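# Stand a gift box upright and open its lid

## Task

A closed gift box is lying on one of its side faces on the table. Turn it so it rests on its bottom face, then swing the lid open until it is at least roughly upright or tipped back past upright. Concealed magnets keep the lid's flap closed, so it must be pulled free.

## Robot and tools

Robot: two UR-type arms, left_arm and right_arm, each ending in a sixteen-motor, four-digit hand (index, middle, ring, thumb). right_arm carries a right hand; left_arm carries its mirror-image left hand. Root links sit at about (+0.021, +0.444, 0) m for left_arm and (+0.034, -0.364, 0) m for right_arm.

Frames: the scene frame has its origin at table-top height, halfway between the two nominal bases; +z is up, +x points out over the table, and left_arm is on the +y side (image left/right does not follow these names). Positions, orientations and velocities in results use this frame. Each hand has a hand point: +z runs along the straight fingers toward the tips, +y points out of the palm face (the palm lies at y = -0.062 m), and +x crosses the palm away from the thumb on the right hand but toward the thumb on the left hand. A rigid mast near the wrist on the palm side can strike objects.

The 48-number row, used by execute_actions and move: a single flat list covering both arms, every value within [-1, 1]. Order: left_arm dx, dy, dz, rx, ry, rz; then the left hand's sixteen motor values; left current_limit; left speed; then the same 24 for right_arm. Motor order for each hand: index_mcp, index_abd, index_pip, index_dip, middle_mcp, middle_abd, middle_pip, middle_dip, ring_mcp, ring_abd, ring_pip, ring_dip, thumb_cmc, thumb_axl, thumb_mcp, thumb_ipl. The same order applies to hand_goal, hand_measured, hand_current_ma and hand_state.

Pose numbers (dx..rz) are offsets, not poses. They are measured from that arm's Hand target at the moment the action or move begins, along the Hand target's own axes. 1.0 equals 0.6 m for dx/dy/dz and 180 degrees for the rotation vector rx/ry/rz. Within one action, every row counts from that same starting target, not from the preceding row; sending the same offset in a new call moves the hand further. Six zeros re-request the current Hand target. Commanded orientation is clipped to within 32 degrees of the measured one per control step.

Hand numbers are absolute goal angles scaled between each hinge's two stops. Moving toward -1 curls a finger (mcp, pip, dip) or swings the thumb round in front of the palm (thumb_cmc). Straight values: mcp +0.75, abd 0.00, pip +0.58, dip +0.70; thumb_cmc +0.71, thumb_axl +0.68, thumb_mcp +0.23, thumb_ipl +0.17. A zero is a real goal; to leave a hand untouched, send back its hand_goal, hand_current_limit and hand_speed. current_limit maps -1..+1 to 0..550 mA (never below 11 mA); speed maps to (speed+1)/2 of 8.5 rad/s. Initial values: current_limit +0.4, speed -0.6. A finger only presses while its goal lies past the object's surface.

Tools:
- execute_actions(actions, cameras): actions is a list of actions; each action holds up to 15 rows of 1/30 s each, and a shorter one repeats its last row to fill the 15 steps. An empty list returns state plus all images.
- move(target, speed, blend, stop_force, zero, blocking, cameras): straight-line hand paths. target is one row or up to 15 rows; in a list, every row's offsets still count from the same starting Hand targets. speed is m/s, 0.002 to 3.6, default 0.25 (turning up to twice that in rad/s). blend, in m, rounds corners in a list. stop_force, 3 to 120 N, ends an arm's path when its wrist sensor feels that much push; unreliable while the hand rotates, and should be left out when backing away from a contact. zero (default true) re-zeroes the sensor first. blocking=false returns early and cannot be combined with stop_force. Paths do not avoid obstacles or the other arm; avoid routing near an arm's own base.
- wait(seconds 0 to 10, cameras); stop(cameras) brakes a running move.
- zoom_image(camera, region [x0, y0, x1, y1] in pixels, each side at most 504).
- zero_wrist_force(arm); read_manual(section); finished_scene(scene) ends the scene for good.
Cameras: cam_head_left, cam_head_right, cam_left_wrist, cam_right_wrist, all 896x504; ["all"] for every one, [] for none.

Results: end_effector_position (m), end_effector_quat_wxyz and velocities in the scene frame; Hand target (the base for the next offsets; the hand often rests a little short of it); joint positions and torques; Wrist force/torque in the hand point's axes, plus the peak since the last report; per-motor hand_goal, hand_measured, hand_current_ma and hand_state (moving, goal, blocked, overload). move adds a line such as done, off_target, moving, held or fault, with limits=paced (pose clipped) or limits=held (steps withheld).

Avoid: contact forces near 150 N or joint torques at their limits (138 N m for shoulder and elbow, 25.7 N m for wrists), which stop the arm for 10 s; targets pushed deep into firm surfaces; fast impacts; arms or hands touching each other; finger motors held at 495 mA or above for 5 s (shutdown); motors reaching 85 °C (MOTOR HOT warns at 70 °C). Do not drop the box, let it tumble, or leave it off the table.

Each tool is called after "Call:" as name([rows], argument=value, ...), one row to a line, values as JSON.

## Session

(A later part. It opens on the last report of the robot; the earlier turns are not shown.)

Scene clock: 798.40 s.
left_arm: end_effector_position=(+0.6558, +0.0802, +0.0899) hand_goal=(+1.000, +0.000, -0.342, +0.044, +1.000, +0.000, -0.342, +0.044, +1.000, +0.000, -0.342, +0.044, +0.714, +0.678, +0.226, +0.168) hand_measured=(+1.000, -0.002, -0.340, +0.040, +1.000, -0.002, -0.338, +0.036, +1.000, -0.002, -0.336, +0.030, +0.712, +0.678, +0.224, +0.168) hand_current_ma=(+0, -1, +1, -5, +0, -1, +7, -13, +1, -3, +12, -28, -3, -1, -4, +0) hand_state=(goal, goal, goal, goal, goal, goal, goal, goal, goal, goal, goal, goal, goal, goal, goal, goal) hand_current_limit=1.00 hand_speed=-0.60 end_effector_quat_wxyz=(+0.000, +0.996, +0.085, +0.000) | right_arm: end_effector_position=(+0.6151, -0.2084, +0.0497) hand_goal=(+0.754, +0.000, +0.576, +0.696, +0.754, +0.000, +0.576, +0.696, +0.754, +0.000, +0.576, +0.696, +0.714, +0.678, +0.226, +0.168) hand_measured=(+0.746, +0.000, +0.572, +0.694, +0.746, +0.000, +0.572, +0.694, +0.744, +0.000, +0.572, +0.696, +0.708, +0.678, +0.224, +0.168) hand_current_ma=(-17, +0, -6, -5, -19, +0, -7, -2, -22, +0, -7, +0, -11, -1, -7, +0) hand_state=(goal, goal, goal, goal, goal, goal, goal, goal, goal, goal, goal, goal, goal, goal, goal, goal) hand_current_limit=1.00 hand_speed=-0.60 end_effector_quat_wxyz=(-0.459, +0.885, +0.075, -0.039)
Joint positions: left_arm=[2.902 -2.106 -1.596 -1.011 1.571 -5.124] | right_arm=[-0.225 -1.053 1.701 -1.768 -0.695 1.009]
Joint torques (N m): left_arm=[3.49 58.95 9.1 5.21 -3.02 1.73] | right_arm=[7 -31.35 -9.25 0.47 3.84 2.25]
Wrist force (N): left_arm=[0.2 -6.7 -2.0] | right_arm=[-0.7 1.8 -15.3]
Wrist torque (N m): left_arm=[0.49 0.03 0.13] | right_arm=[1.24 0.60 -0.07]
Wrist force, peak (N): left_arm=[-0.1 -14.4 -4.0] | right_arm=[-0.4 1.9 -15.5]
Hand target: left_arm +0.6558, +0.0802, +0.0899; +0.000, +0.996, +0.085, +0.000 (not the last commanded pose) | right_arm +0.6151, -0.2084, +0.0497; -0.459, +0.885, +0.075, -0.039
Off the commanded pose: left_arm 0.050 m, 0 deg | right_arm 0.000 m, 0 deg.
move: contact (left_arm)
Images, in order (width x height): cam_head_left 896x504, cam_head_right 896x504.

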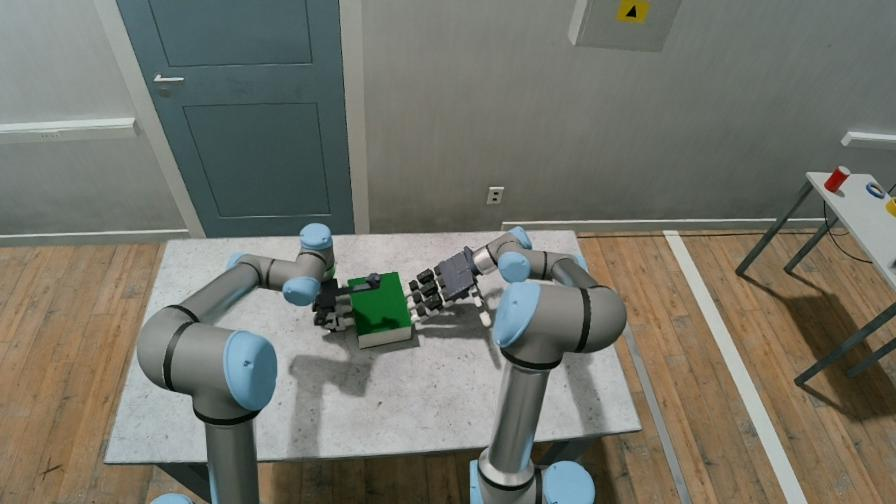

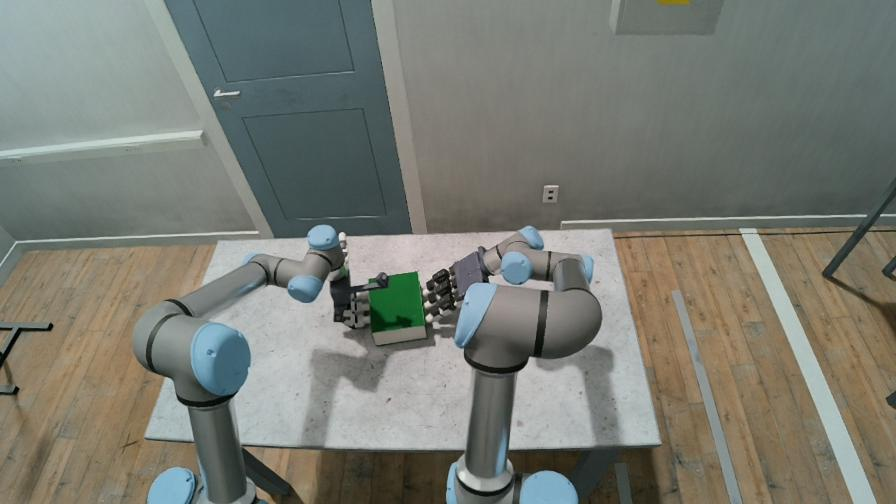

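Call:
move(target=[0,0.004,-0.06,0,0,0,1,0,-0.343,0.044,1,0,-0.343,0.044,1,0,-0.343,0.044,0.714,0.678,0.226,0.168,1,-0.6,0,0,0,0,0,0,0.754,0,0.576,0.696,0.754,0,0.576,0.696,0.754,0,0.576,0.696,0.714,0.678,0.226,0.168,1,-0.6], speed=0.01, stop_force=14, cameras=["cam_head_left","cam_head_right"])

Call:
zoom_image(camera="cam_head_left", region=[300, 240, 460, 370])

Call:
zoom_image(camera="cam_head_right", region=[310, 240, 470, 370])

Scene clock: 815.83 s.
left_arm: end_effector_position=(+0.6563, +0.0778, +0.1259) hand_goal=(+1.000, +0.000, -0.342, +0.044, +1.000, +0.000, -0.342, +0.044, +1.000, +0.000, -0.342, +0.044, +0.714, +0.678, +0.226, +0.168) hand_measured=(+1.000, -0.002, -0.316, +0.054, +1.000, +0.000, -0.304, +0.052, +1.000, +0.000, -0.302, +0.046, +0.712, +0.678, +0.224, +0.168) hand_current_ma=(+0, -1, +66, +22, +0, +0, +104, +16, +1, +0, +110, +3, -3, -1, -4, +0) hand_state=(goal, goal, blocked, goal, goal, goal, blocked, goal, goal, goal, blocked, goal, goal, goal, goal, goal) hand_current_limit=1.00 hand_speed=-0.60 end_effector_quat_wxyz=(+0.000, +0.996, +0.085, +0.000) | right_arm: end_effector_position=(+0.6151, -0.2084, +0.0497) hand_goal=(+0.754, +0.000, +0.576, +0.696, +0.754, +0.000, +0.576, +0.696, +0.754, +0.000, +0.576, +0.696, +0.714, +0.678, +0.226, +0.168) hand_measured=(+0.736, +0.004, +0.572, +0.694, +0.734, +0.004, +0.570, +0.696, +0.732, +0.004, +0.570, +0.698, +0.708, +0.678, +0.224, +0.168) hand_current_ma=(-48, +6, -9, -2, -53, +5, -12, +1, -60, +5, -12, +3, -11, -1, -7, +0) hand_state=(goal, goal, goal, goal, goal, goal, goal, goal, blocked, goal, goal, goal, goal, goal, goal, goal) hand_current_limit=1.00 hand_speed=-0.60 end_effector_quat_wxyz=(-0.459, +0.885, +0.075, -0.039)
Joint positions: left_arm=[2.898 -2.067 -1.554 -1.092 1.571 -5.128] | right_arm=[-0.225 -1.053 1.701 -1.768 -0.695 1.009]
Joint torques (N m): left_arm=[-10.68 58.7 31.78 1.5 -2.68 -1.42] | right_arm=[14.54 -42.37 -9.63 0.6 3.62 1.89]
Wrist force (N): left_arm=[0.1 -8.5 -0.4] | right_arm=[-0.5 3.5 -14.5]
Wrist torque (N m): left_arm=[0.55 0.01 0.37] | right_arm=[1.06 0.53 -0.01]
Wrist force, peak (N): left_arm=[0.9 -18.1 0.8] | right_arm=[-1.2 2.8 -28.5]
Hand target: left_arm +0.6563, +0.0779, +0.1259; +0.000, +0.996, +0.085, +0.000 | right_arm +0.6151, -0.2084, +0.0497; -0.459, +0.885, +0.075, -0.039
Off the commanded pose: left_arm 0.000 m, 0 deg | right_arm 0.000 m, 0 deg.
move: done
Images, in order (width x height): cam_head_left 896x504, cam_head_right 896x504.

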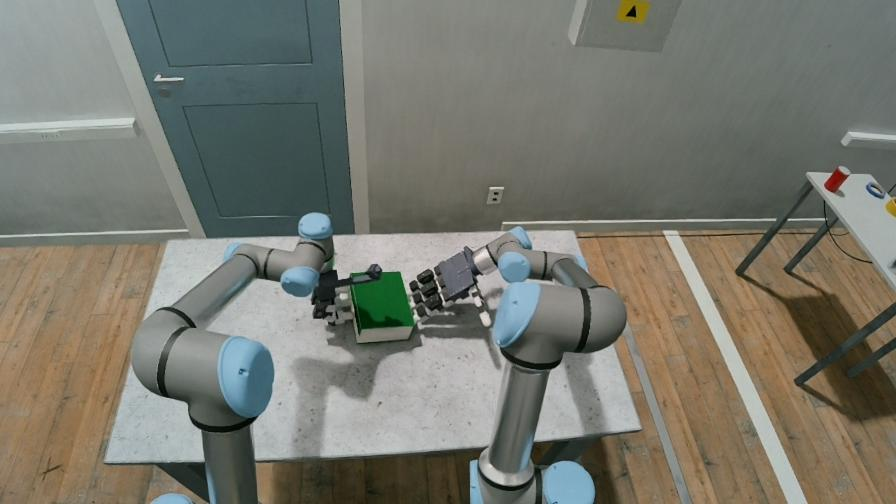

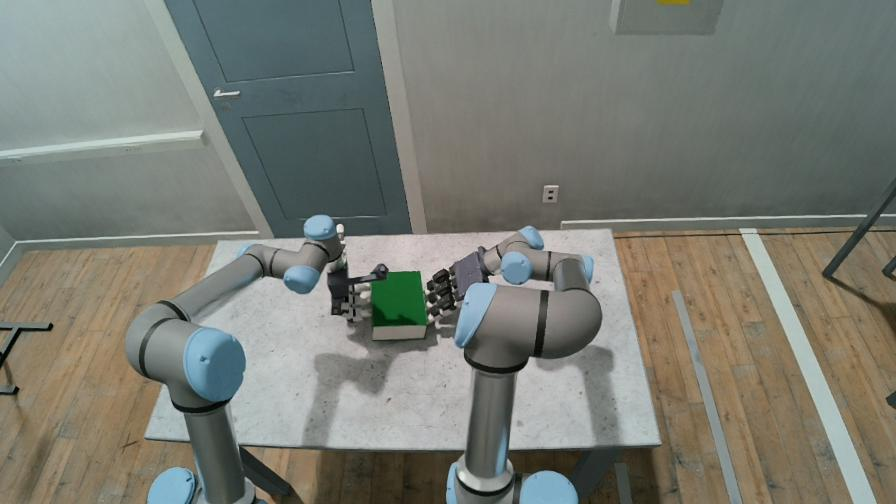

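Scaled by 3.150 from the camera's 896x504 image, which has a finer 1280x720 frame.

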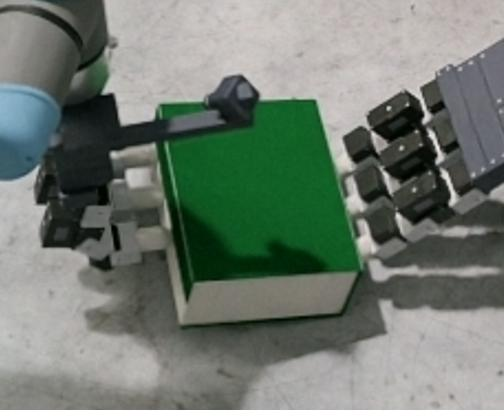

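Scaled by 3.150 from the camera's 896x504 image, which has a finer 1280x720 frame.

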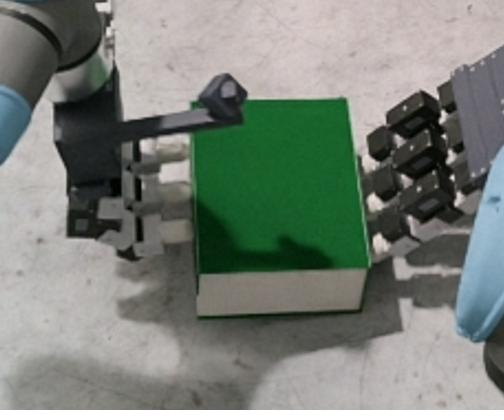

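Call:
zoom_image(camera="cam_head_left", region=[330, 260, 430, 360])

Call:
execute_actions(actions=[])

Scaled by 5.040 from the camera's 896x504 image, which has a finer 1280x720 frame.

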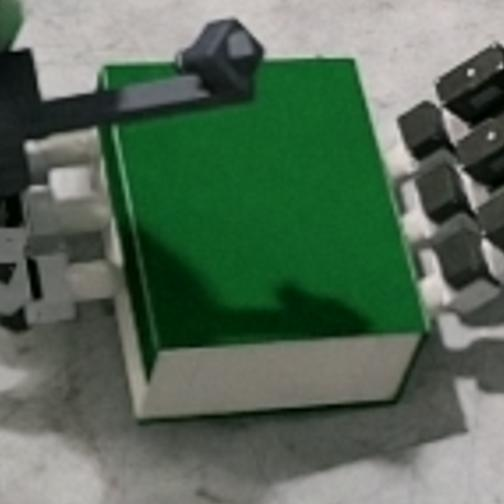

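Scene clock: 820.90 s.
left_arm: end_effector_position=(+0.6563, +0.0779, +0.1259) hand_goal=(+1.000, +0.000, -0.342, +0.044, +1.000, +0.000, -0.342, +0.044, +1.000, +0.000, -0.342, +0.044, +0.714, +0.678, +0.226, +0.168) hand_measured=(+1.000, -0.002, -0.316, +0.054, +1.000, +0.000, -0.304, +0.052, +1.000, +0.000, -0.302, +0.046, +0.712, +0.678, +0.224, +0.168) hand_current_ma=(+0, -1, +66, +22, +0, +0, +104, +16, +1, +0, +110, +3, -3, -1, -4, +0) hand_state=(goal, goal, blocked, goal, goal, goal, blocked, goal, goal, goal, blocked, goal, goal, goal, goal, goal) hand_current_limit=1.00 hand_speed=-0.60 end_effector_quat_wxyz=(+0.000, +0.996, +0.085, +0.000) | right_arm: end_effector_position=(+0.6151, -0.2084, +0.0497) hand_goal=(+0.754, +0.000, +0.576, +0.696, +0.754, +0.000, +0.576, +0.696, +0.754, +0.000, +0.576, +0.696, +0.714, +0.678, +0.226, +0.168) hand_measured=(+0.736, +0.004, +0.572, +0.694, +0.734, +0.004, +0.570, +0.696, +0.732, +0.004, +0.570, +0.698, +0.708, +0.678, +0.224, +0.168) hand_current_ma=(-48, +6, -9, -2, -53, +5, -12, +1, -60, +5, -12, +3, -11, -1, -7, +0) hand_state=(goal, goal, goal, goal, goal, goal, goal, goal, blocked, goal, goal, goal, goal, goal, goal, goal) hand_current_limit=1.00 hand_speed=-0.60 end_effector_quat_wxyz=(-0.459, +0.885, +0.075, -0.039)
Joint positions: left_arm=[2.898 -2.067 -1.554 -1.092 1.571 -5.128] | right_arm=[-0.225 -1.053 1.701 -1.768 -0.695 1.009]
Joint velocities: within noise
Joint torques (N m): left_arm=[-10.77 58.29 30.61 1.8 -1.07 -1.18] | right_arm=[14.37 -45.51 -9.47 0.6 3.2 1.85]
Motor temperatures (°C): left_arm=[24 29 25 31 34 29] | right_arm=[26 30 25 27 31 30]
Wrist force (N): left_arm=[0.0 -8.4 -0.2] | right_arm=[-0.7 3.2 -14.8]
Wrist torque (N m): left_arm=[0.56 0.03 0.36] | right_arm=[1.04 0.56 -0.03]
Wrist force, peak (N): left_arm=[0.2 -8.7 0.0] | right_arm=[-0.6 3.7 -14.8]
Hand target: left_arm +0.6563, +0.0779, +0.1259; +0.000, +0.996, +0.085, +0.000 | right_arm +0.6151, -0.2084, +0.0497; -0.459, +0.885, +0.075, -0.039
Off the commanded pose: left_arm 0.000 m, 0 deg | right_arm 0.000 m, 0 deg.

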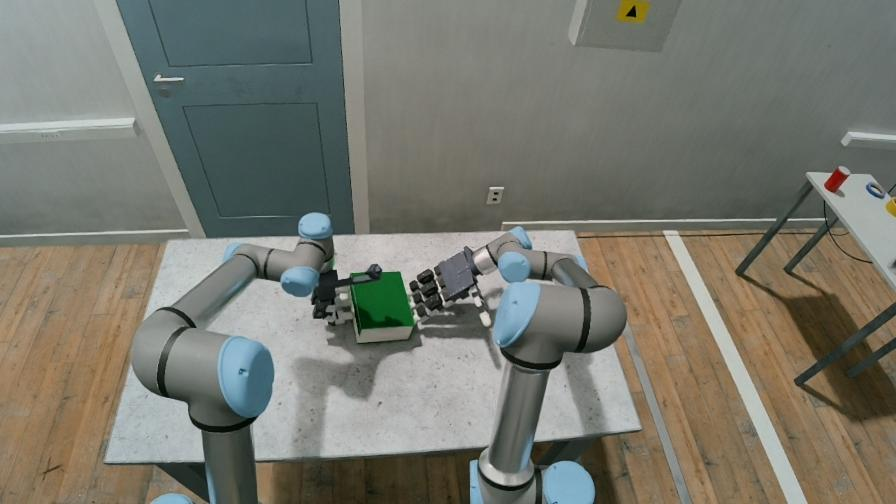

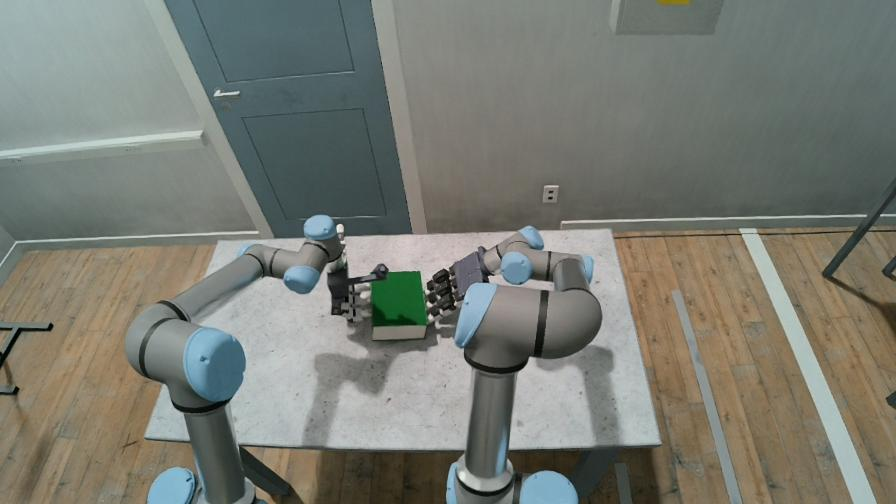

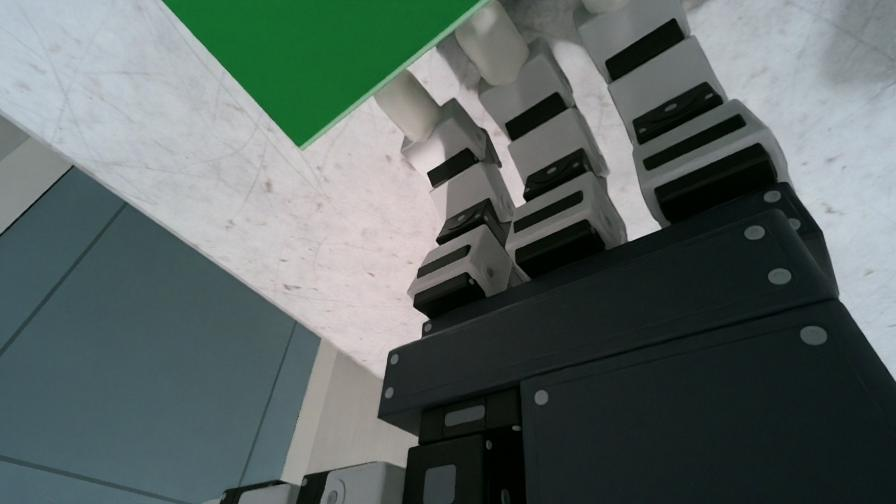

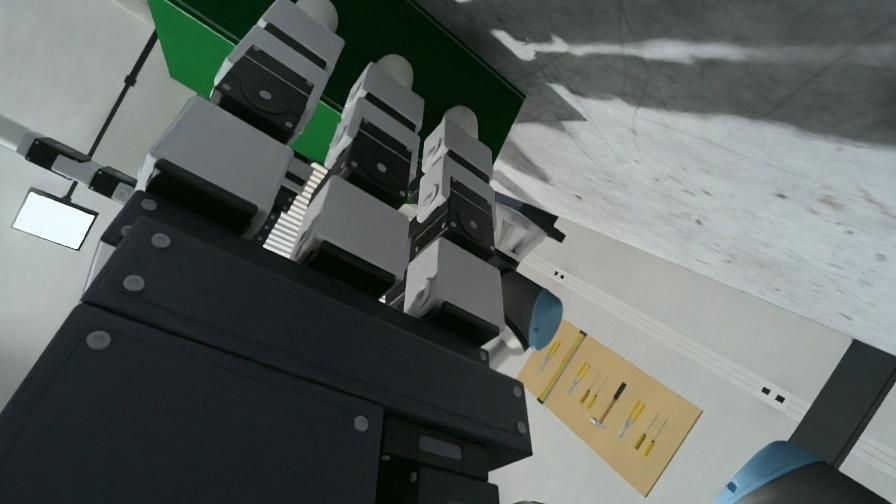

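Call:
move([
  [0,-0.04,0,0,0,0,1,0,-0.343,0.044,1,0,-0.343,0.044,1,0,-0.343,0.044,0.714,0.678,0.226,0.168,1,-0.6,0,0,0,0,0,0,0.754,0,0.576,0.696,0.754,0,0.576,0.696,0.754,0,0.576,0.696,0.714,0.678,0.226,0.168,1,-0.6],
  [0.025,-0.04,0.065,0,0,0,1,0,-0.343,0.044,1,0,-0.343,0.044,1,0,-0.343,0.044,0.714,0.678,0.226,0.168,1,-0.6,0,0,0,0,0,0,0.754,0,0.576,0.696,0.754,0,0.576,0.696,0.754,0,0.576,0.696,0.714,0.678,0.226,0.168,1,-0.6],
], speed=0.04)

Call:
move(target=[0,0.1,0,0,0,0,1,0,-0.343,0.044,1,0,-0.343,0.044,1,0,-0.343,0.044,0.714,0.678,0.226,0.168,1,-0.6,0,0,0,0,0,0,0.754,0,0.576,0.696,0.754,0,0.576,0.696,0.754,0,0.576,0.696,0.714,0.678,0.226,0.168,1,-0.6], speed=0.01, stop_force=14, cameras=["cam_head_left","cam_left_wrist"])

Call:
zoom_image(camera="cam_head_left", region=[330, 260, 430, 360])

Scene clock: 850.10 s.
left_arm: end_effector_position=(+0.6669, +0.1040, +0.0871) hand_goal=(+1.000, +0.000, -0.342, +0.044, +1.000, +0.000, -0.342, +0.044, +1.000, +0.000, -0.342, +0.044, +0.714, +0.678, +0.226, +0.168) hand_measured=(+1.000, -0.002, -0.336, +0.048, +1.000, +0.000, -0.336, +0.048, +1.000, +0.000, -0.336, +0.048, +0.712, +0.678, +0.224, +0.168) hand_current_ma=(+0, -1, +9, +5, +0, +0, +12, +6, +0, +0, +9, +5, -3, -1, -5, +0) hand_state=(goal, goal, goal, goal, goal, goal, goal, goal, goal, goal, goal, goal, goal, goal, goal, goal) hand_current_limit=1.00 hand_speed=-0.60 end_effector_quat_wxyz=(+0.000, +0.996, +0.085, +0.000) | right_arm: end_effector_position=(+0.6151, -0.2084, +0.0497) hand_goal=(+0.754, +0.000, +0.576, +0.696, +0.754, +0.000, +0.576, +0.696, +0.754, +0.000, +0.576, +0.696, +0.714, +0.678, +0.226, +0.168) hand_measured=(+0.736, +0.002, +0.572, +0.694, +0.734, +0.002, +0.570, +0.696, +0.734, +0.002, +0.570, +0.698, +0.708, +0.678, +0.224, +0.168) hand_current_ma=(-49, +4, -9, -2, -53, +3, -12, +1, -54, +3, -12, +3, -11, -1, -7, +0) hand_state=(goal, goal, goal, goal, goal, goal, goal, goal, goal, goal, goal, goal, goal, goal, goal, goal) hand_current_limit=1.00 hand_speed=-0.60 end_effector_quat_wxyz=(-0.459, +0.885, +0.075, -0.039)
Joint positions: left_arm=[2.941 -2.11 -1.598 -1.005 1.571 -5.085] | right_arm=[-0.225 -1.053 1.701 -1.768 -0.695 1.009]
Joint torques (N m): left_arm=[6.42 32.99 28.6 5.02 -1.55 1.62] | right_arm=[-2.94 -45.82 -12.47 -2.83 2.54 1.7]
Wrist force (N): left_arm=[-0.6 0.6 -0.9] | right_arm=[-0.1 1.5 -2.8]
Wrist torque (N m): left_arm=[0.14 0.05 -0.25] | right_arm=[0.32 0.12 -0.03]
Wrist force, peak (N): left_arm=[0.0 -8.8 -0.2] | right_arm=[-0.3 3.4 -15.0]
Hand target: left_arm +0.6669, +0.1040, +0.0869; +0.000, +0.996, +0.085, +0.000 | right_arm +0.6151, -0.2084, +0.0497; -0.459, +0.885, +0.075, -0.039
Off the commanded pose: left_arm 0.000 m, 0 deg | right_arm 0.000 m, 0 deg.
move: done

Scene clock: 853.67 s.
left_arm: end_effector_position=(+0.6709, +0.0811, +0.0869) hand_goal=(+1.000, +0.000, -0.342, +0.044, +1.000, +0.000, -0.342, +0.044, +1.000, +0.000, -0.342, +0.044, +0.714, +0.678, +0.226, +0.168) hand_measured=(+1.000, -0.002, -0.336, +0.044, +1.000, +0.000, -0.332, +0.040, +1.000, +0.000, -0.328, +0.032, +0.712, +0.678, +0.224, +0.168) hand_current_ma=(+0, -1, +9, +1, +0, +0, +20, -7, +1, +0, +29, -24, -3, -1, -5, +0) hand_state=(goal, goal, goal, goal, goal, goal, goal, goal, goal, goal, goal, goal, goal, goal, goal, goal) hand_current_limit=1.00 hand_speed=-0.60 end_effector_quat_wxyz=(+0.000, +0.996, +0.085, +0.000) | right_arm: end_effector_position=(+0.6151, -0.2084, +0.0497) hand_goal=(+0.754, +0.000, +0.576, +0.696, +0.754, +0.000, +0.576, +0.696, +0.754, +0.000, +0.576, +0.696, +0.714, +0.678, +0.226, +0.168) hand_measured=(+0.736, +0.004, +0.572, +0.694, +0.734, +0.004, +0.570, +0.696, +0.734, +0.004, +0.570, +0.698, +0.708, +0.678, +0.224, +0.168) hand_current_ma=(-49, +7, -9, -2, -53, +6, -12, +1, -56, +6, -12, +2, -11, -1, -7, +0) hand_state=(goal, goal, goal, goal, goal, goal, goal, goal, blocked, goal, goal, goal, goal, goal, goal, goal) hand_current_limit=1.00 hand_speed=-0.60 end_effector_quat_wxyz=(-0.459, +0.885, +0.075, -0.039)
Joint positions: left_arm=[2.908 -2.137 -1.554 -1.022 1.571 -5.118] | right_arm=[-0.225 -1.053 1.701 -1.768 -0.695 1.009]
Joint torques (N m): left_arm=[1.74 60.09 9.05 5.44 -4.12 1.8] | right_arm=[11.28 -45.33 -16.14 0.38 2.23 1.53]
Wrist force (N): left_arm=[1.2 -8.3 -1.4] | right_arm=[-1.3 2.9 -15.8]
Wrist torque (N m): left_arm=[0.55 0.13 0.23] | right_arm=[1.15 0.57 -0.09]
Wrist force, peak (N): left_arm=[1.1 -15.9 -3.3] | right_arm=[-1.2 3.0 -16.8]
Hand target: left_arm +0.6709, +0.0811, +0.0869; +0.000, +0.996, +0.085, +0.000 (not the last commanded pose) | right_arm +0.6151, -0.2084, +0.0497; -0.459, +0.885, +0.075, -0.039
Off the commanded pose: left_arm 0.037 m, 0 deg | right_arm 0.000 m, 0 deg.
move: contact (left_arm)
Images, in order (width x height): cam_head_left 896x504, cam_left_wrist 896x504.

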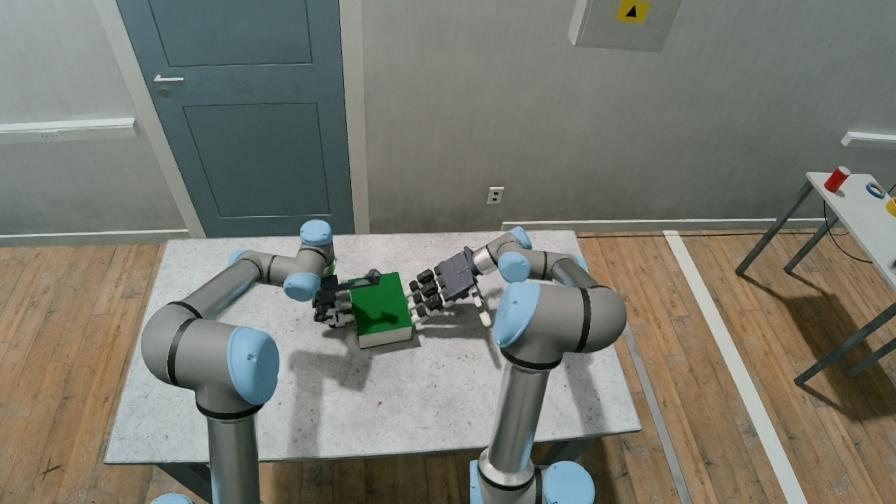

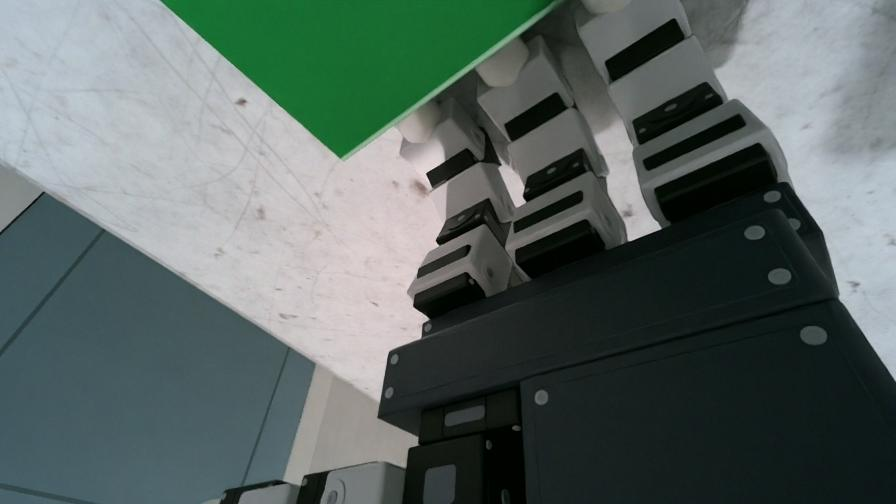

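Scaled by 5.040 from the camera's 896x504 image, which has a finer 1280x720 frame.

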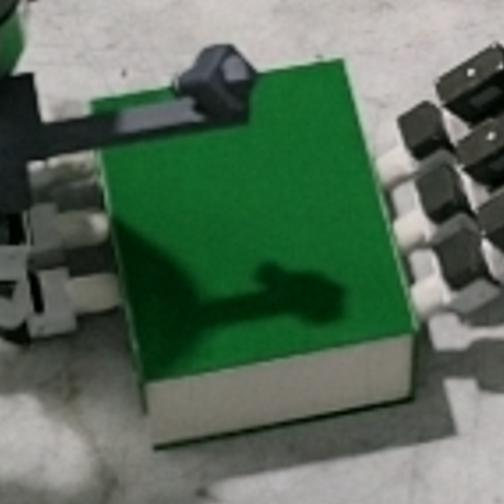

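Call:
move([
  [0,-0.04,0,0,0,0,1,0,-0.343,0.044,1,0,-0.343,0.044,1,0,-0.343,0.044,0.714,0.678,0.226,0.168,1,-0.6,0,0.01,-0.014,0,0,0,0.754,0,0.576,0.696,0.754,0,0.576,0.696,0.754,0,0.576,0.696,0.714,0.678,0.226,0.168,1,-0.6],
  [0,-0.04,0,0,0,0,1,0,-0.343,0.044,1,0,-0.343,0.044,1,0,-0.343,0.044,0.714,0.678,0.226,0.168,1,-0.6,0,-0.032,-0.043,0,0,0,0.754,0,0.576,0.696,0.754,0,0.576,0.696,0.754,0,0.576,0.696,0.714,0.678,0.226,0.168,1,-0.6],
], speed=0.04)

Call:
move(target=[0,0.14,0,0,0,0,1,0,-0.343,0.044,1,0,-0.343,0.044,1,0,-0.343,0.044,0.714,0.678,0.226,0.168,1,-0.6,0,0,0,0,0,0,0.754,0,0.576,0.696,0.754,0,0.576,0.696,0.754,0,0.576,0.696,0.714,0.678,0.226,0.168,1,-0.6], speed=0.01, stop_force=24, cameras=["cam_head_left","cam_head_right"])

Call:
zoom_image(camera="cam_head_left", region=[330, 260, 430, 360])

Scene clock: 908.90 s.
left_arm: end_effector_position=(+0.6668, +0.1047, +0.0869) hand_goal=(+1.000, +0.000, -0.342, +0.044, +1.000, +0.000, -0.342, +0.044, +1.000, +0.000, -0.342, +0.044, +0.714, +0.678, +0.226, +0.168) hand_measured=(+1.000, -0.002, -0.336, +0.044, +1.000, +0.000, -0.336, +0.042, +1.000, +0.000, -0.336, +0.042, +0.712, +0.678, +0.224, +0.168) hand_current_ma=(+0, -1, +9, +1, +0, +0, +12, -4, +0, +0, +10, -4, -3, -1, -5, +0) hand_state=(goal, goal, goal, goal, goal, goal, goal, goal, goal, goal, goal, goal, goal, goal, goal, goal) hand_current_limit=1.00 hand_speed=-0.60 end_effector_quat_wxyz=(+0.000, +0.996, +0.085, +0.000) | right_arm: end_effector_position=(+0.6168, -0.2183, +0.0801) hand_goal=(+0.754, +0.000, +0.576, +0.696, +0.754, +0.000, +0.576, +0.696, +0.754, +0.000, +0.576, +0.696, +0.714, +0.678, +0.226, +0.168) hand_measured=(+0.736, +0.004, +0.572, +0.694, +0.734, +0.002, +0.570, +0.696, +0.734, +0.004, +0.570, +0.698, +0.708, +0.678, +0.224, +0.168) hand_current_ma=(-49, +5, -9, -2, -52, +4, -12, +1, -53, +4, -12, +2, -11, -1, -7, +0) hand_state=(goal, goal, goal, goal, goal, goal, goal, goal, goal, goal, goal, goal, goal, goal, goal, goal) hand_current_limit=1.00 hand_speed=-0.60 end_effector_quat_wxyz=(-0.459, +0.885, +0.075, -0.039)
Joint positions: left_arm=[2.942 -2.11 -1.599 -1.004 1.571 -5.084] | right_arm=[-0.24 -1.092 1.666 -1.677 -0.701 0.988]
Joint torques (N m): left_arm=[7.38 59.99 6.67 4.86 -1.29 1.79] | right_arm=[7.61 -48.11 -31.97 0.18 3.65 -1.5]
Wrist force (N): left_arm=[-0.9 0.5 -0.7] | right_arm=[0.0 1.5 -2.6]
Wrist torque (N m): left_arm=[0.12 0.10 -0.28] | right_arm=[0.28 0.14 0.16]
Wrist force, peak (N): left_arm=[1.1 -8.7 -1.4] | right_arm=[-1.3 2.9 -16.1]
Hand target: left_arm +0.6668, +0.1047, +0.0869; +0.000, +0.996, +0.085, +0.000 | right_arm +0.6168, -0.2183, +0.0803; -0.459, +0.885, +0.075, -0.039
Off the commanded pose: left_arm 0.000 m, 0 deg | right_arm 0.000 m, 0 deg.
move: done

Scene clock: 913.67 s.
left_arm: end_effector_position=(+0.6728, +0.0703, +0.0869) hand_goal=(+1.000, +0.000, -0.342, +0.044, +1.000, +0.000, -0.342, +0.044, +1.000, +0.000, -0.342, +0.044, +0.714, +0.678, +0.226, +0.168) hand_measured=(+1.000, +0.000, -0.336, +0.040, +1.000, +0.000, -0.330, +0.030, +1.002, +0.000, -0.324, +0.020, +0.712, +0.678, +0.224, +0.168) hand_current_ma=(+0, +0, +11, -4, +1, +1, +25, -29, +1, +1, +40, -60, -3, -1, -5, +0) hand_state=(goal, goal, goal, goal, goal, goal, goal, goal, goal, goal, goal, blocked, goal, goal, goal, goal) hand_current_limit=1.00 hand_speed=-0.60 end_effector_quat_wxyz=(+0.000, +0.996, +0.085, +0.000) | right_arm: end_effector_position=(+0.6168, -0.2183, +0.0803) hand_goal=(+0.754, +0.000, +0.576, +0.696, +0.754, +0.000, +0.576, +0.696, +0.754, +0.000, +0.576, +0.696, +0.714, +0.678, +0.226, +0.168) hand_measured=(+0.736, +0.008, +0.570, +0.694, +0.734, +0.008, +0.570, +0.696, +0.732, +0.008, +0.570, +0.698, +0.708, +0.678, +0.224, +0.168) hand_current_ma=(-50, +13, -9, -2, -55, +12, -13, +0, -61, +13, -12, +1, -11, -1, -7, +0) hand_state=(goal, goal, goal, goal, goal, goal, goal, goal, blocked, goal, goal, goal, goal, goal, goal, goal) hand_current_limit=1.00 hand_speed=-0.60 end_effector_quat_wxyz=(-0.459, +0.885, +0.075, -0.039)
Joint positions: left_arm=[2.893 -2.15 -1.532 -1.031 1.571 -5.133] | right_arm=[-0.24 -1.092 1.666 -1.677 -0.701 0.988]
Joint torques (N m): left_arm=[-3.49 59.88 7.84 5.72 -5.2 1.64] | right_arm=[7.49 -22.2 -4.03 0.21 3.73 -1.62]
Wrist force (N): left_arm=[2.1 -16.5 -3.1] | right_arm=[-1.3 3.3 -24.6]
Wrist torque (N m): left_arm=[0.92 0.19 0.53] | right_arm=[1.77 0.96 0.09]
Wrist force, peak (N): left_arm=[1.6 -25.5 -5.5] | right_arm=[-1.3 3.1 -25.1]
Hand target: left_arm +0.6728, +0.0703, +0.0869; +0.000, +0.996, +0.085, +0.000 (not the last commanded pose) | right_arm +0.6168, -0.2183, +0.0803; -0.459, +0.885, +0.075, -0.039
Off the commanded pose: left_arm 0.049 m, 0 deg | right_arm 0.000 m, 0 deg.
move: contact (left_arm)
Images, in order (width x height): cam_head_left 896x504, cam_head_right 896x504.

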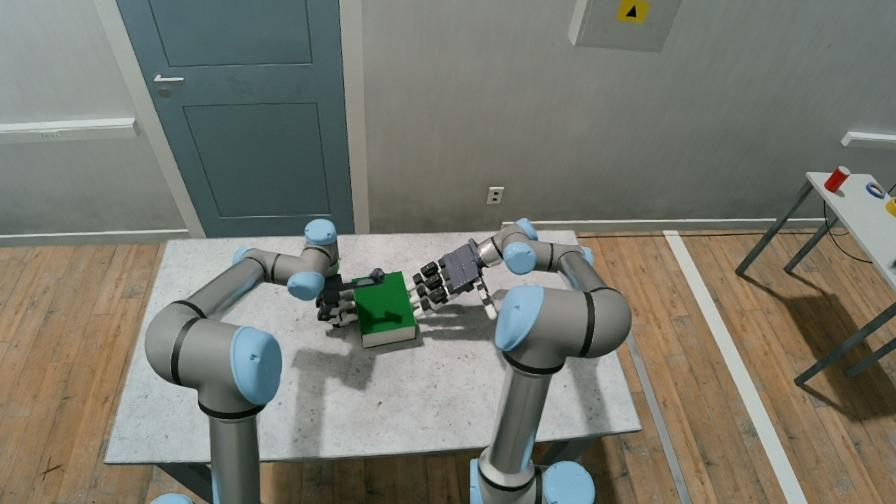

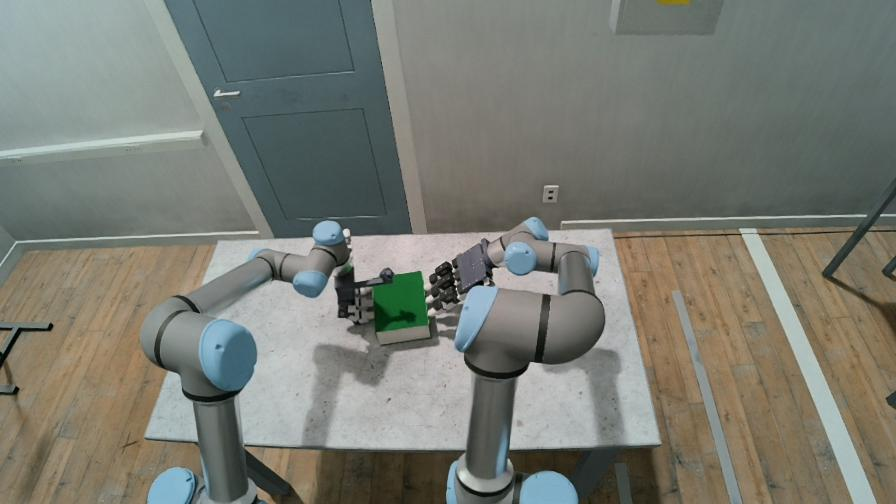

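Scaled by 5.040 from the camera's 896x504 image, which has a finer 1280x720 frame.

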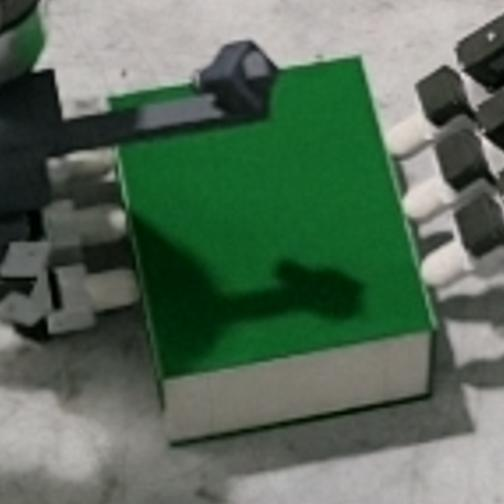

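Call:
move(target=[0,0.003,-0.03,0,0,0,1,0,-0.343,0.044,1,0,-0.343,0.044,1,0,-0.343,0.044,0.714,0.678,0.226,0.168,1,-0.6,0,0,0,0,0,0,0.754,0,0.576,0.696,0.754,0,0.576,0.696,0.754,0,0.576,0.696,0.714,0.678,0.226,0.168,1,-0.6], speed=0.01, stop_force=25, cameras=["cam_head_left","cam_head_right"])

Call:
zoom_image(camera="cam_head_left", region=[330, 260, 430, 360])

Call:
move(target=[0,0.003,-0.03,0,0,0,1,0,-0.343,0.044,1,0,-0.343,0.044,1,0,-0.343,0.044,0.714,0.678,0.226,0.168,1,-0.6,0,0,0,0,0,0,0.754,0,0.576,0.696,0.754,0,0.576,0.696,0.754,0,0.576,0.696,0.714,0.678,0.226,0.168,1,-0.6], speed=0.01, stop_force=25, cameras=["cam_head_left","cam_head_right"])

Call:
zoom_image(camera="cam_head_left", region=[330, 260, 430, 360])

Scene clock: 929.37 s.
left_arm: end_effector_position=(+0.6731, +0.0685, +0.1049) hand_goal=(+1.000, +0.000, -0.342, +0.044, +1.000, +0.000, -0.342, +0.044, +1.000, +0.000, -0.342, +0.044, +0.714, +0.678, +0.226, +0.168) hand_measured=(+1.000, +0.000, -0.272, +0.080, +1.000, +0.002, -0.258, +0.080, +1.002, +0.002, -0.252, +0.070, +0.712, +0.678, +0.224, +0.168) hand_current_ma=(+1, +0, +231, +103, +1, +3, +293, +99, +2, +4, +313, +67, -3, -1, -5, +0) hand_state=(goal, goal, blocked, blocked, goal, goal, blocked, blocked, goal, goal, blocked, blocked, goal, goal, goal, goal) hand_current_limit=1.00 hand_speed=-0.60 end_effector_quat_wxyz=(+0.000, +0.996, +0.085, +0.000) | right_arm: end_effector_position=(+0.6168, -0.2183, +0.0802) hand_goal=(+0.754, +0.000, +0.576, +0.696, +0.754, +0.000, +0.576, +0.696, +0.754, +0.000, +0.576, +0.696, +0.714, +0.678, +0.226, +0.168) hand_measured=(+0.734, +0.012, +0.570, +0.694, +0.732, +0.012, +0.570, +0.696, +0.730, +0.012, +0.570, +0.700, +0.708, +0.678, +0.224, +0.168) hand_current_ma=(-52, +25, -10, -2, -59, +25, -13, +0, -70, +25, -12, +9, -11, -1, -7, +0) hand_state=(goal, goal, goal, goal, blocked, goal, goal, goal, blocked, goal, goal, goal, goal, goal, goal, goal) hand_current_limit=1.00 hand_speed=-0.60 end_effector_quat_wxyz=(-0.459, +0.885, +0.075, -0.039)
Joint positions: left_arm=[2.891 -2.131 -1.511 -1.071 1.571 -5.135] | right_arm=[-0.24 -1.092 1.666 -1.677 -0.701 0.988]
Joint torques (N m): left_arm=[-21.1 68.43 36.4 4.03 -7.33 -1.1] | right_arm=[14.86 -30.16 -15.93 0.2 3.65 -1.49]
Wrist force (N): left_arm=[1.7 -25.5 7.2] | right_arm=[-1.9 3.5 -34.1]
Wrist torque (N m): left_arm=[1.31 0.38 0.89] | right_arm=[2.50 1.35 0.05]
Wrist force, peak (N): left_arm=[1.7 -25.8 7.1] | right_arm=[-1.9 3.5 -34.1]
Hand target: left_arm +0.6731, +0.0685, +0.1049; +0.000, +0.996, +0.085, +0.000 | right_arm +0.6168, -0.2183, +0.0803; -0.459, +0.885, +0.075, -0.039
Off the commanded pose: left_arm 0.000 m, 0 deg | right_arm 0.000 m, 0 deg.
move: done
Images, in order (width x height): cam_head_left 896x504, cam_head_right 896x504.

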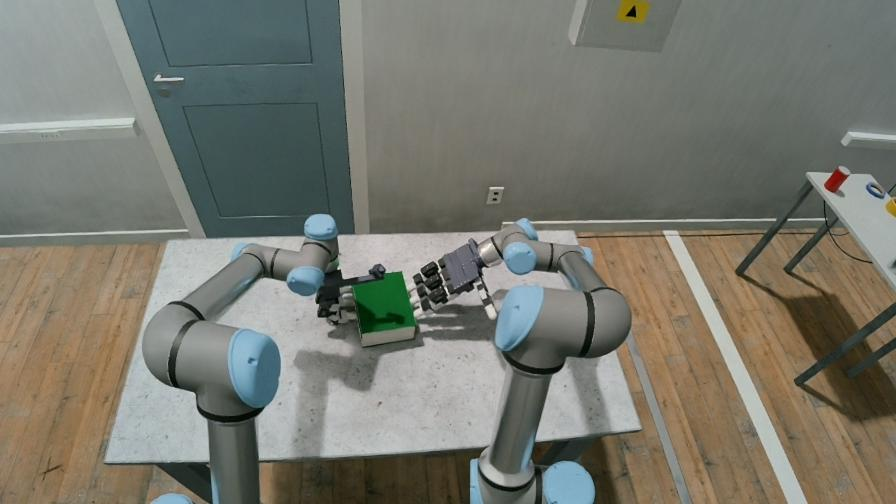

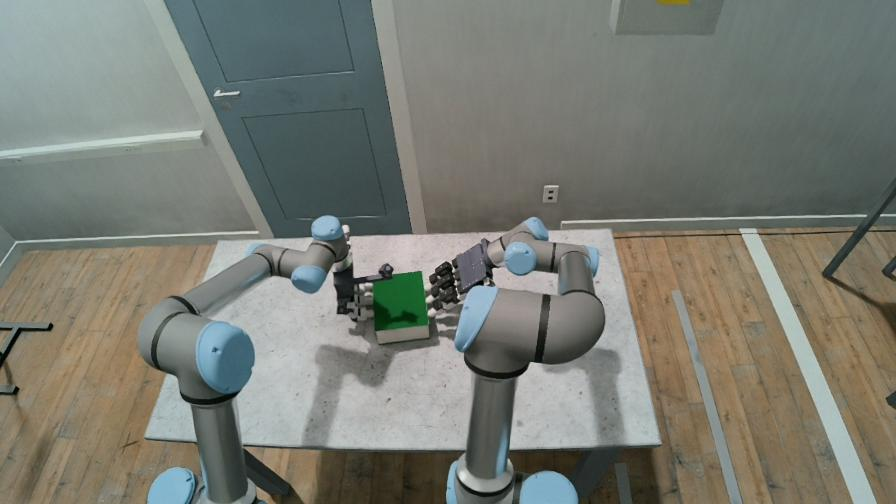

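Scaled by 5.040 from the camera's 896x504 image, which has a finer 1280x720 frame.

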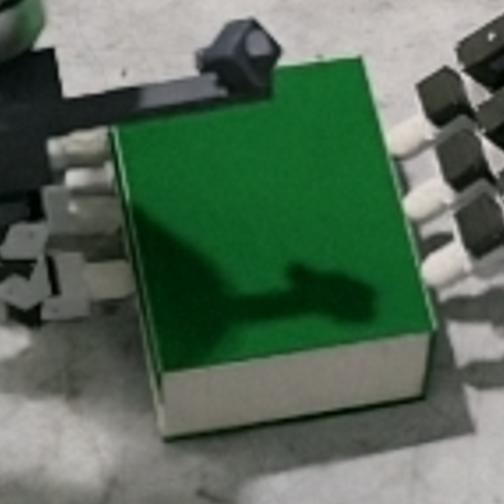

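Scene clock: 932.07 s.
left_arm: end_effector_position=(+0.6735, +0.0668, +0.1229) hand_goal=(+1.000, +0.000, -0.342, +0.044, +1.000, +0.000, -0.342, +0.044, +1.000, +0.000, -0.342, +0.044, +0.714, +0.678, +0.226, +0.168) hand_measured=(+1.002, +0.004, -0.238, +0.098, +1.002, +0.010, -0.214, +0.102, +1.002, +0.012, -0.206, +0.086, +0.712, +0.678, +0.224, +0.168) hand_current_ma=(+2, +6, +379, +168, +2, +18, +492, +179, +4, +21, +534, +121, -3, -1, -5, +0) hand_state=(goal, goal, blocked, blocked, goal, goal, blocked, blocked, goal, goal, blocked, blocked, goal, goal, goal, goal) hand_current_limit=1.00 hand_speed=-0.60 end_effector_quat_wxyz=(+0.000, +0.996, +0.085, +0.000) | right_arm: end_effector_position=(+0.6168, -0.2183, +0.0803) hand_goal=(+0.754, +0.000, +0.576, +0.696, +0.754, +0.000, +0.576, +0.696, +0.754, +0.000, +0.576, +0.696, +0.714, +0.678, +0.226, +0.168) hand_measured=(+0.730, +0.024, +0.568, +0.694, +0.724, +0.022, +0.570, +0.702, +0.716, +0.022, +0.566, +0.706, +0.708, +0.678, +0.224, +0.168) hand_current_ma=(-66, +51, -14, -2, -89, +51, -13, +12, -126, +51, -20, +24, -11, -1, -7, +0) hand_state=(blocked, blocked, goal, goal, blocked, blocked, goal, goal, blocked, blocked, goal, goal, goal, goal, goal, goal) hand_current_limit=1.00 hand_speed=-0.60 end_effector_quat_wxyz=(-0.459, +0.885, +0.075, -0.039)
Joint positions: left_arm=[2.888 -2.113 -1.487 -1.112 1.571 -5.138] | right_arm=[-0.24 -1.092 1.666 -1.677 -0.701 0.988]
Joint torques (N m): left_arm=[-26.4 67.63 37.22 4.19 -11.61 -1.62] | right_arm=[30.43 -30.15 -12.07 1.27 3.64 -1.52]
Wrist force (N): left_arm=[4.5 -34.7 7.4] | right_arm=[-3.0 4.2 -47.8]
Wrist torque (N m): left_arm=[1.94 0.61 1.44] | right_arm=[3.48 1.20 -0.01]
Wrist force, peak (N): left_arm=[2.8 -39.0 8.6] | right_arm=[-3.0 3.8 -54.0]
Hand target: left_arm +0.6735, +0.0667, +0.1229; +0.000, +0.996, +0.085, +0.000 | right_arm +0.6168, -0.2183, +0.0803; -0.459, +0.885, +0.075, -0.039
Off the commanded pose: left_arm 0.000 m, 0 deg | right_arm 0.000 m, 0 deg.
move: done
Images, in order (width x height): cam_head_left 896x504, cam_head_right 896x504.

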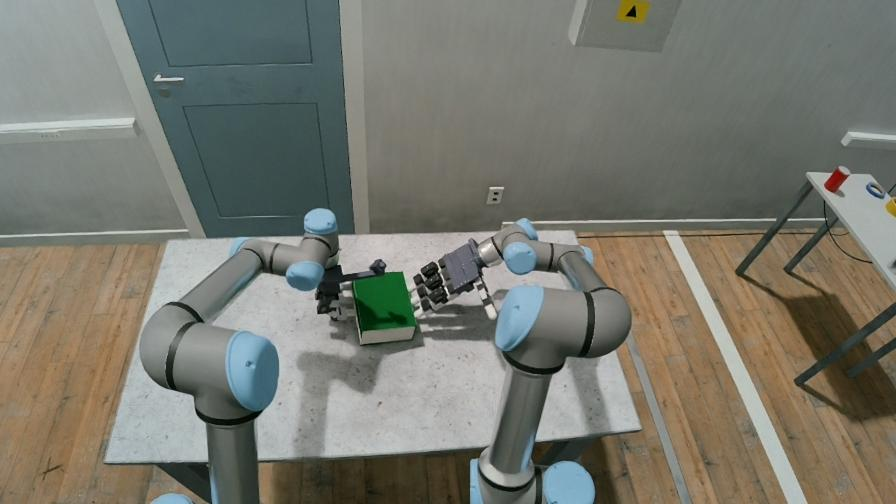

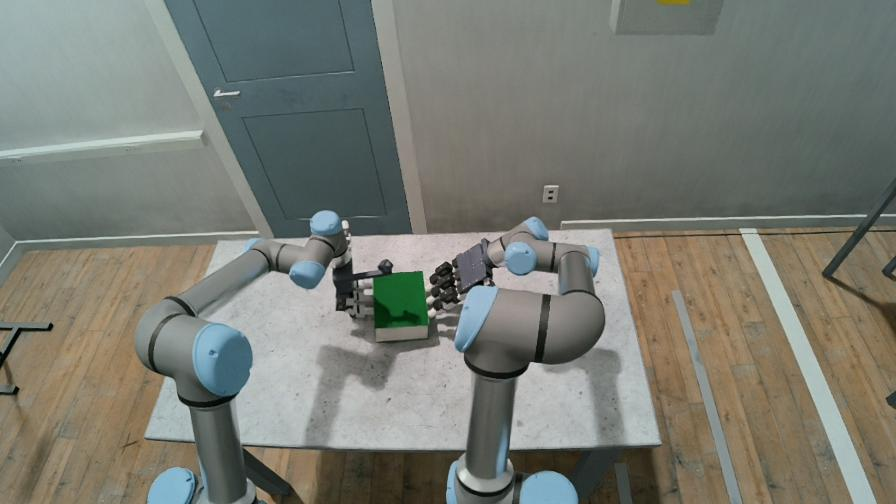

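Scaled by 5.040 from the camera's 896x504 image, which has a finer 1280x720 frame.

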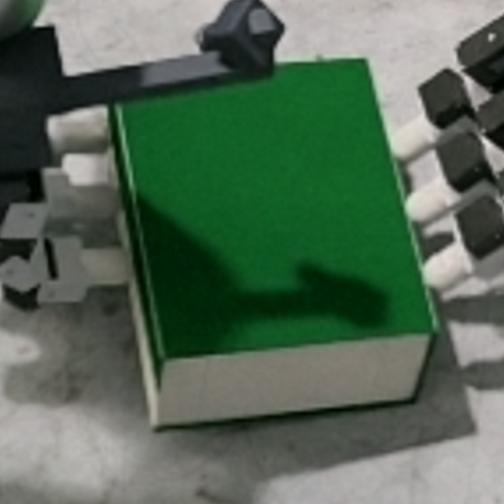

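Call:
move([
  [0,-0.01,0.03,0,0,0,1,0,-0.343,0.044,1,0,-0.343,0.044,1,0,-0.343,0.044,0.714,0.678,0.226,0.168,1,-0.6,0,0,0,0,0,0,0.754,0,0.576,0.696,0.754,0,0.576,0.696,0.754,0,0.576,0.696,0.714,0.678,0.226,0.168,1,-0.6],
  [0,-0.05,0.06,0,0,0,1,0,-0.343,0.044,1,0,-0.343,0.044,1,0,-0.343,0.044,0.714,0.678,0.226,0.168,1,-0.6,0,0,0,0,0,0,0.754,0,0.576,0.696,0.754,0,0.576,0.696,0.754,0,0.576,0.696,0.714,0.678,0.226,0.168,1,-0.6],
], speed=0.03, cameras=["cam_head_left"])

Call:
zoom_image(camera="cam_head_left", region=[330, 260, 430, 360])

Scene clock: 945.87 s.
left_arm: end_effector_position=(+0.6684, +0.0962, +0.0869) hand_goal=(+1.000, +0.000, -0.342, +0.044, +1.000, +0.000, -0.342, +0.044, +1.000, +0.000, -0.342, +0.044, +0.714, +0.678, +0.226, +0.168) hand_measured=(+1.000, +0.004, -0.336, +0.048, +1.000, +0.004, -0.124, +0.048, +0.994, +0.004, -0.102, +0.044, +0.712, +0.678, +0.224, +0.168) hand_current_ma=(+0, +5, +9, +5, +0, +4, +0, +6, -9, +4, +0, +0, -3, -1, -5, +0) hand_state=(goal, goal, goal, goal, goal, goal, overload, goal, goal, goal, overload, goal, goal, goal, goal, goal) hand_current_limit=1.00 hand_speed=-0.60 end_effector_quat_wxyz=(+0.000, +0.996, +0.085, +0.000) | right_arm: end_effector_position=(+0.6168, -0.2183, +0.0803) hand_goal=(+0.754, +0.000, +0.576, +0.696, +0.754, +0.000, +0.576, +0.696, +0.754, +0.000, +0.576, +0.696, +0.714, +0.678, +0.226, +0.168) hand_measured=(+0.732, +0.004, +0.570, +0.694, +0.734, +0.002, +0.568, +0.696, +0.732, +0.004, +0.568, +0.694, +0.708, +0.678, +0.224, +0.168) hand_current_ma=(-60, +5, -13, -2, -54, +4, -14, +0, -59, +7, -15, -2, -11, -1, -7, +0) hand_state=(blocked, goal, goal, goal, goal, goal, goal, goal, blocked, goal, goal, goal, goal, goal, goal, goal) hand_current_limit=1.00 hand_speed=-0.60 end_effector_quat_wxyz=(-0.459, +0.885, +0.075, -0.039)
Joint positions: left_arm=[2.93 -2.119 -1.583 -1.011 1.571 -5.096] | right_arm=[-0.24 -1.092 1.666 -1.677 -0.701 0.988]
Joint torques (N m): left_arm=[5.07 59.48 7.54 4.71 0.3 1.82] | right_arm=[2.52 -45.32 -28.43 -2.57 3.69 -1.37]
Wrist force (N): left_arm=[-1.6 0.5 -2.0] | right_arm=[-0.2 1.5 -2.6]
Wrist torque (N m): left_arm=[0.16 0.11 -0.35] | right_arm=[0.26 0.15 0.14]
Wrist force, peak (N): left_arm=[4.2 -35.0 7.2] | right_arm=[-3.1 4.0 -48.3]
Hand target: left_arm +0.6683, +0.0963, +0.0869; +0.000, +0.996, +0.085, +0.000 | right_arm +0.6168, -0.2183, +0.0803; -0.459, +0.885, +0.075, -0.039
Off the commanded pose: left_arm 0.000 m, 0 deg | right_arm 0.000 m, 0 deg.
HAND FAULT: one or more motors of the hand drew too much current for too long and shut down. This happened once since the last result. The arm does not stop for it. Each such motor holds nothing for 10 seconds from its own shutdown, also while the arm is stopped by a fault of its own. Then it runs to the goal last written, under the current limit last written. A HAND FAULT can take a little off the scene's score.
move: done
Images, in order (width x height): cam_head_left 896x504.

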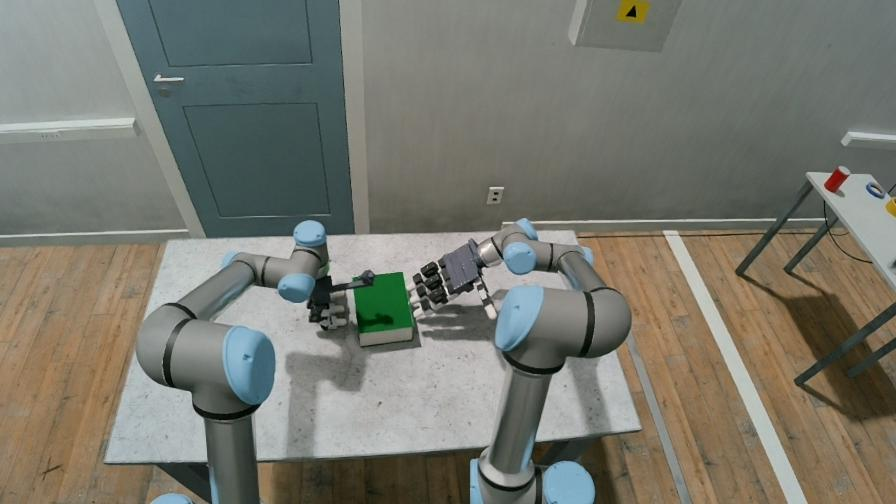

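Scaled by 5.040 from the camera's 896x504 image, which has a finer 1280x720 frame.

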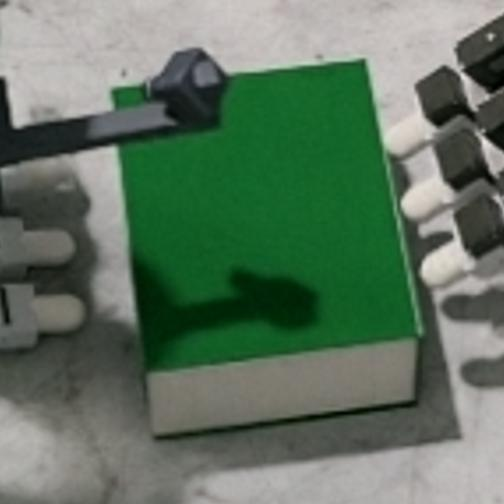

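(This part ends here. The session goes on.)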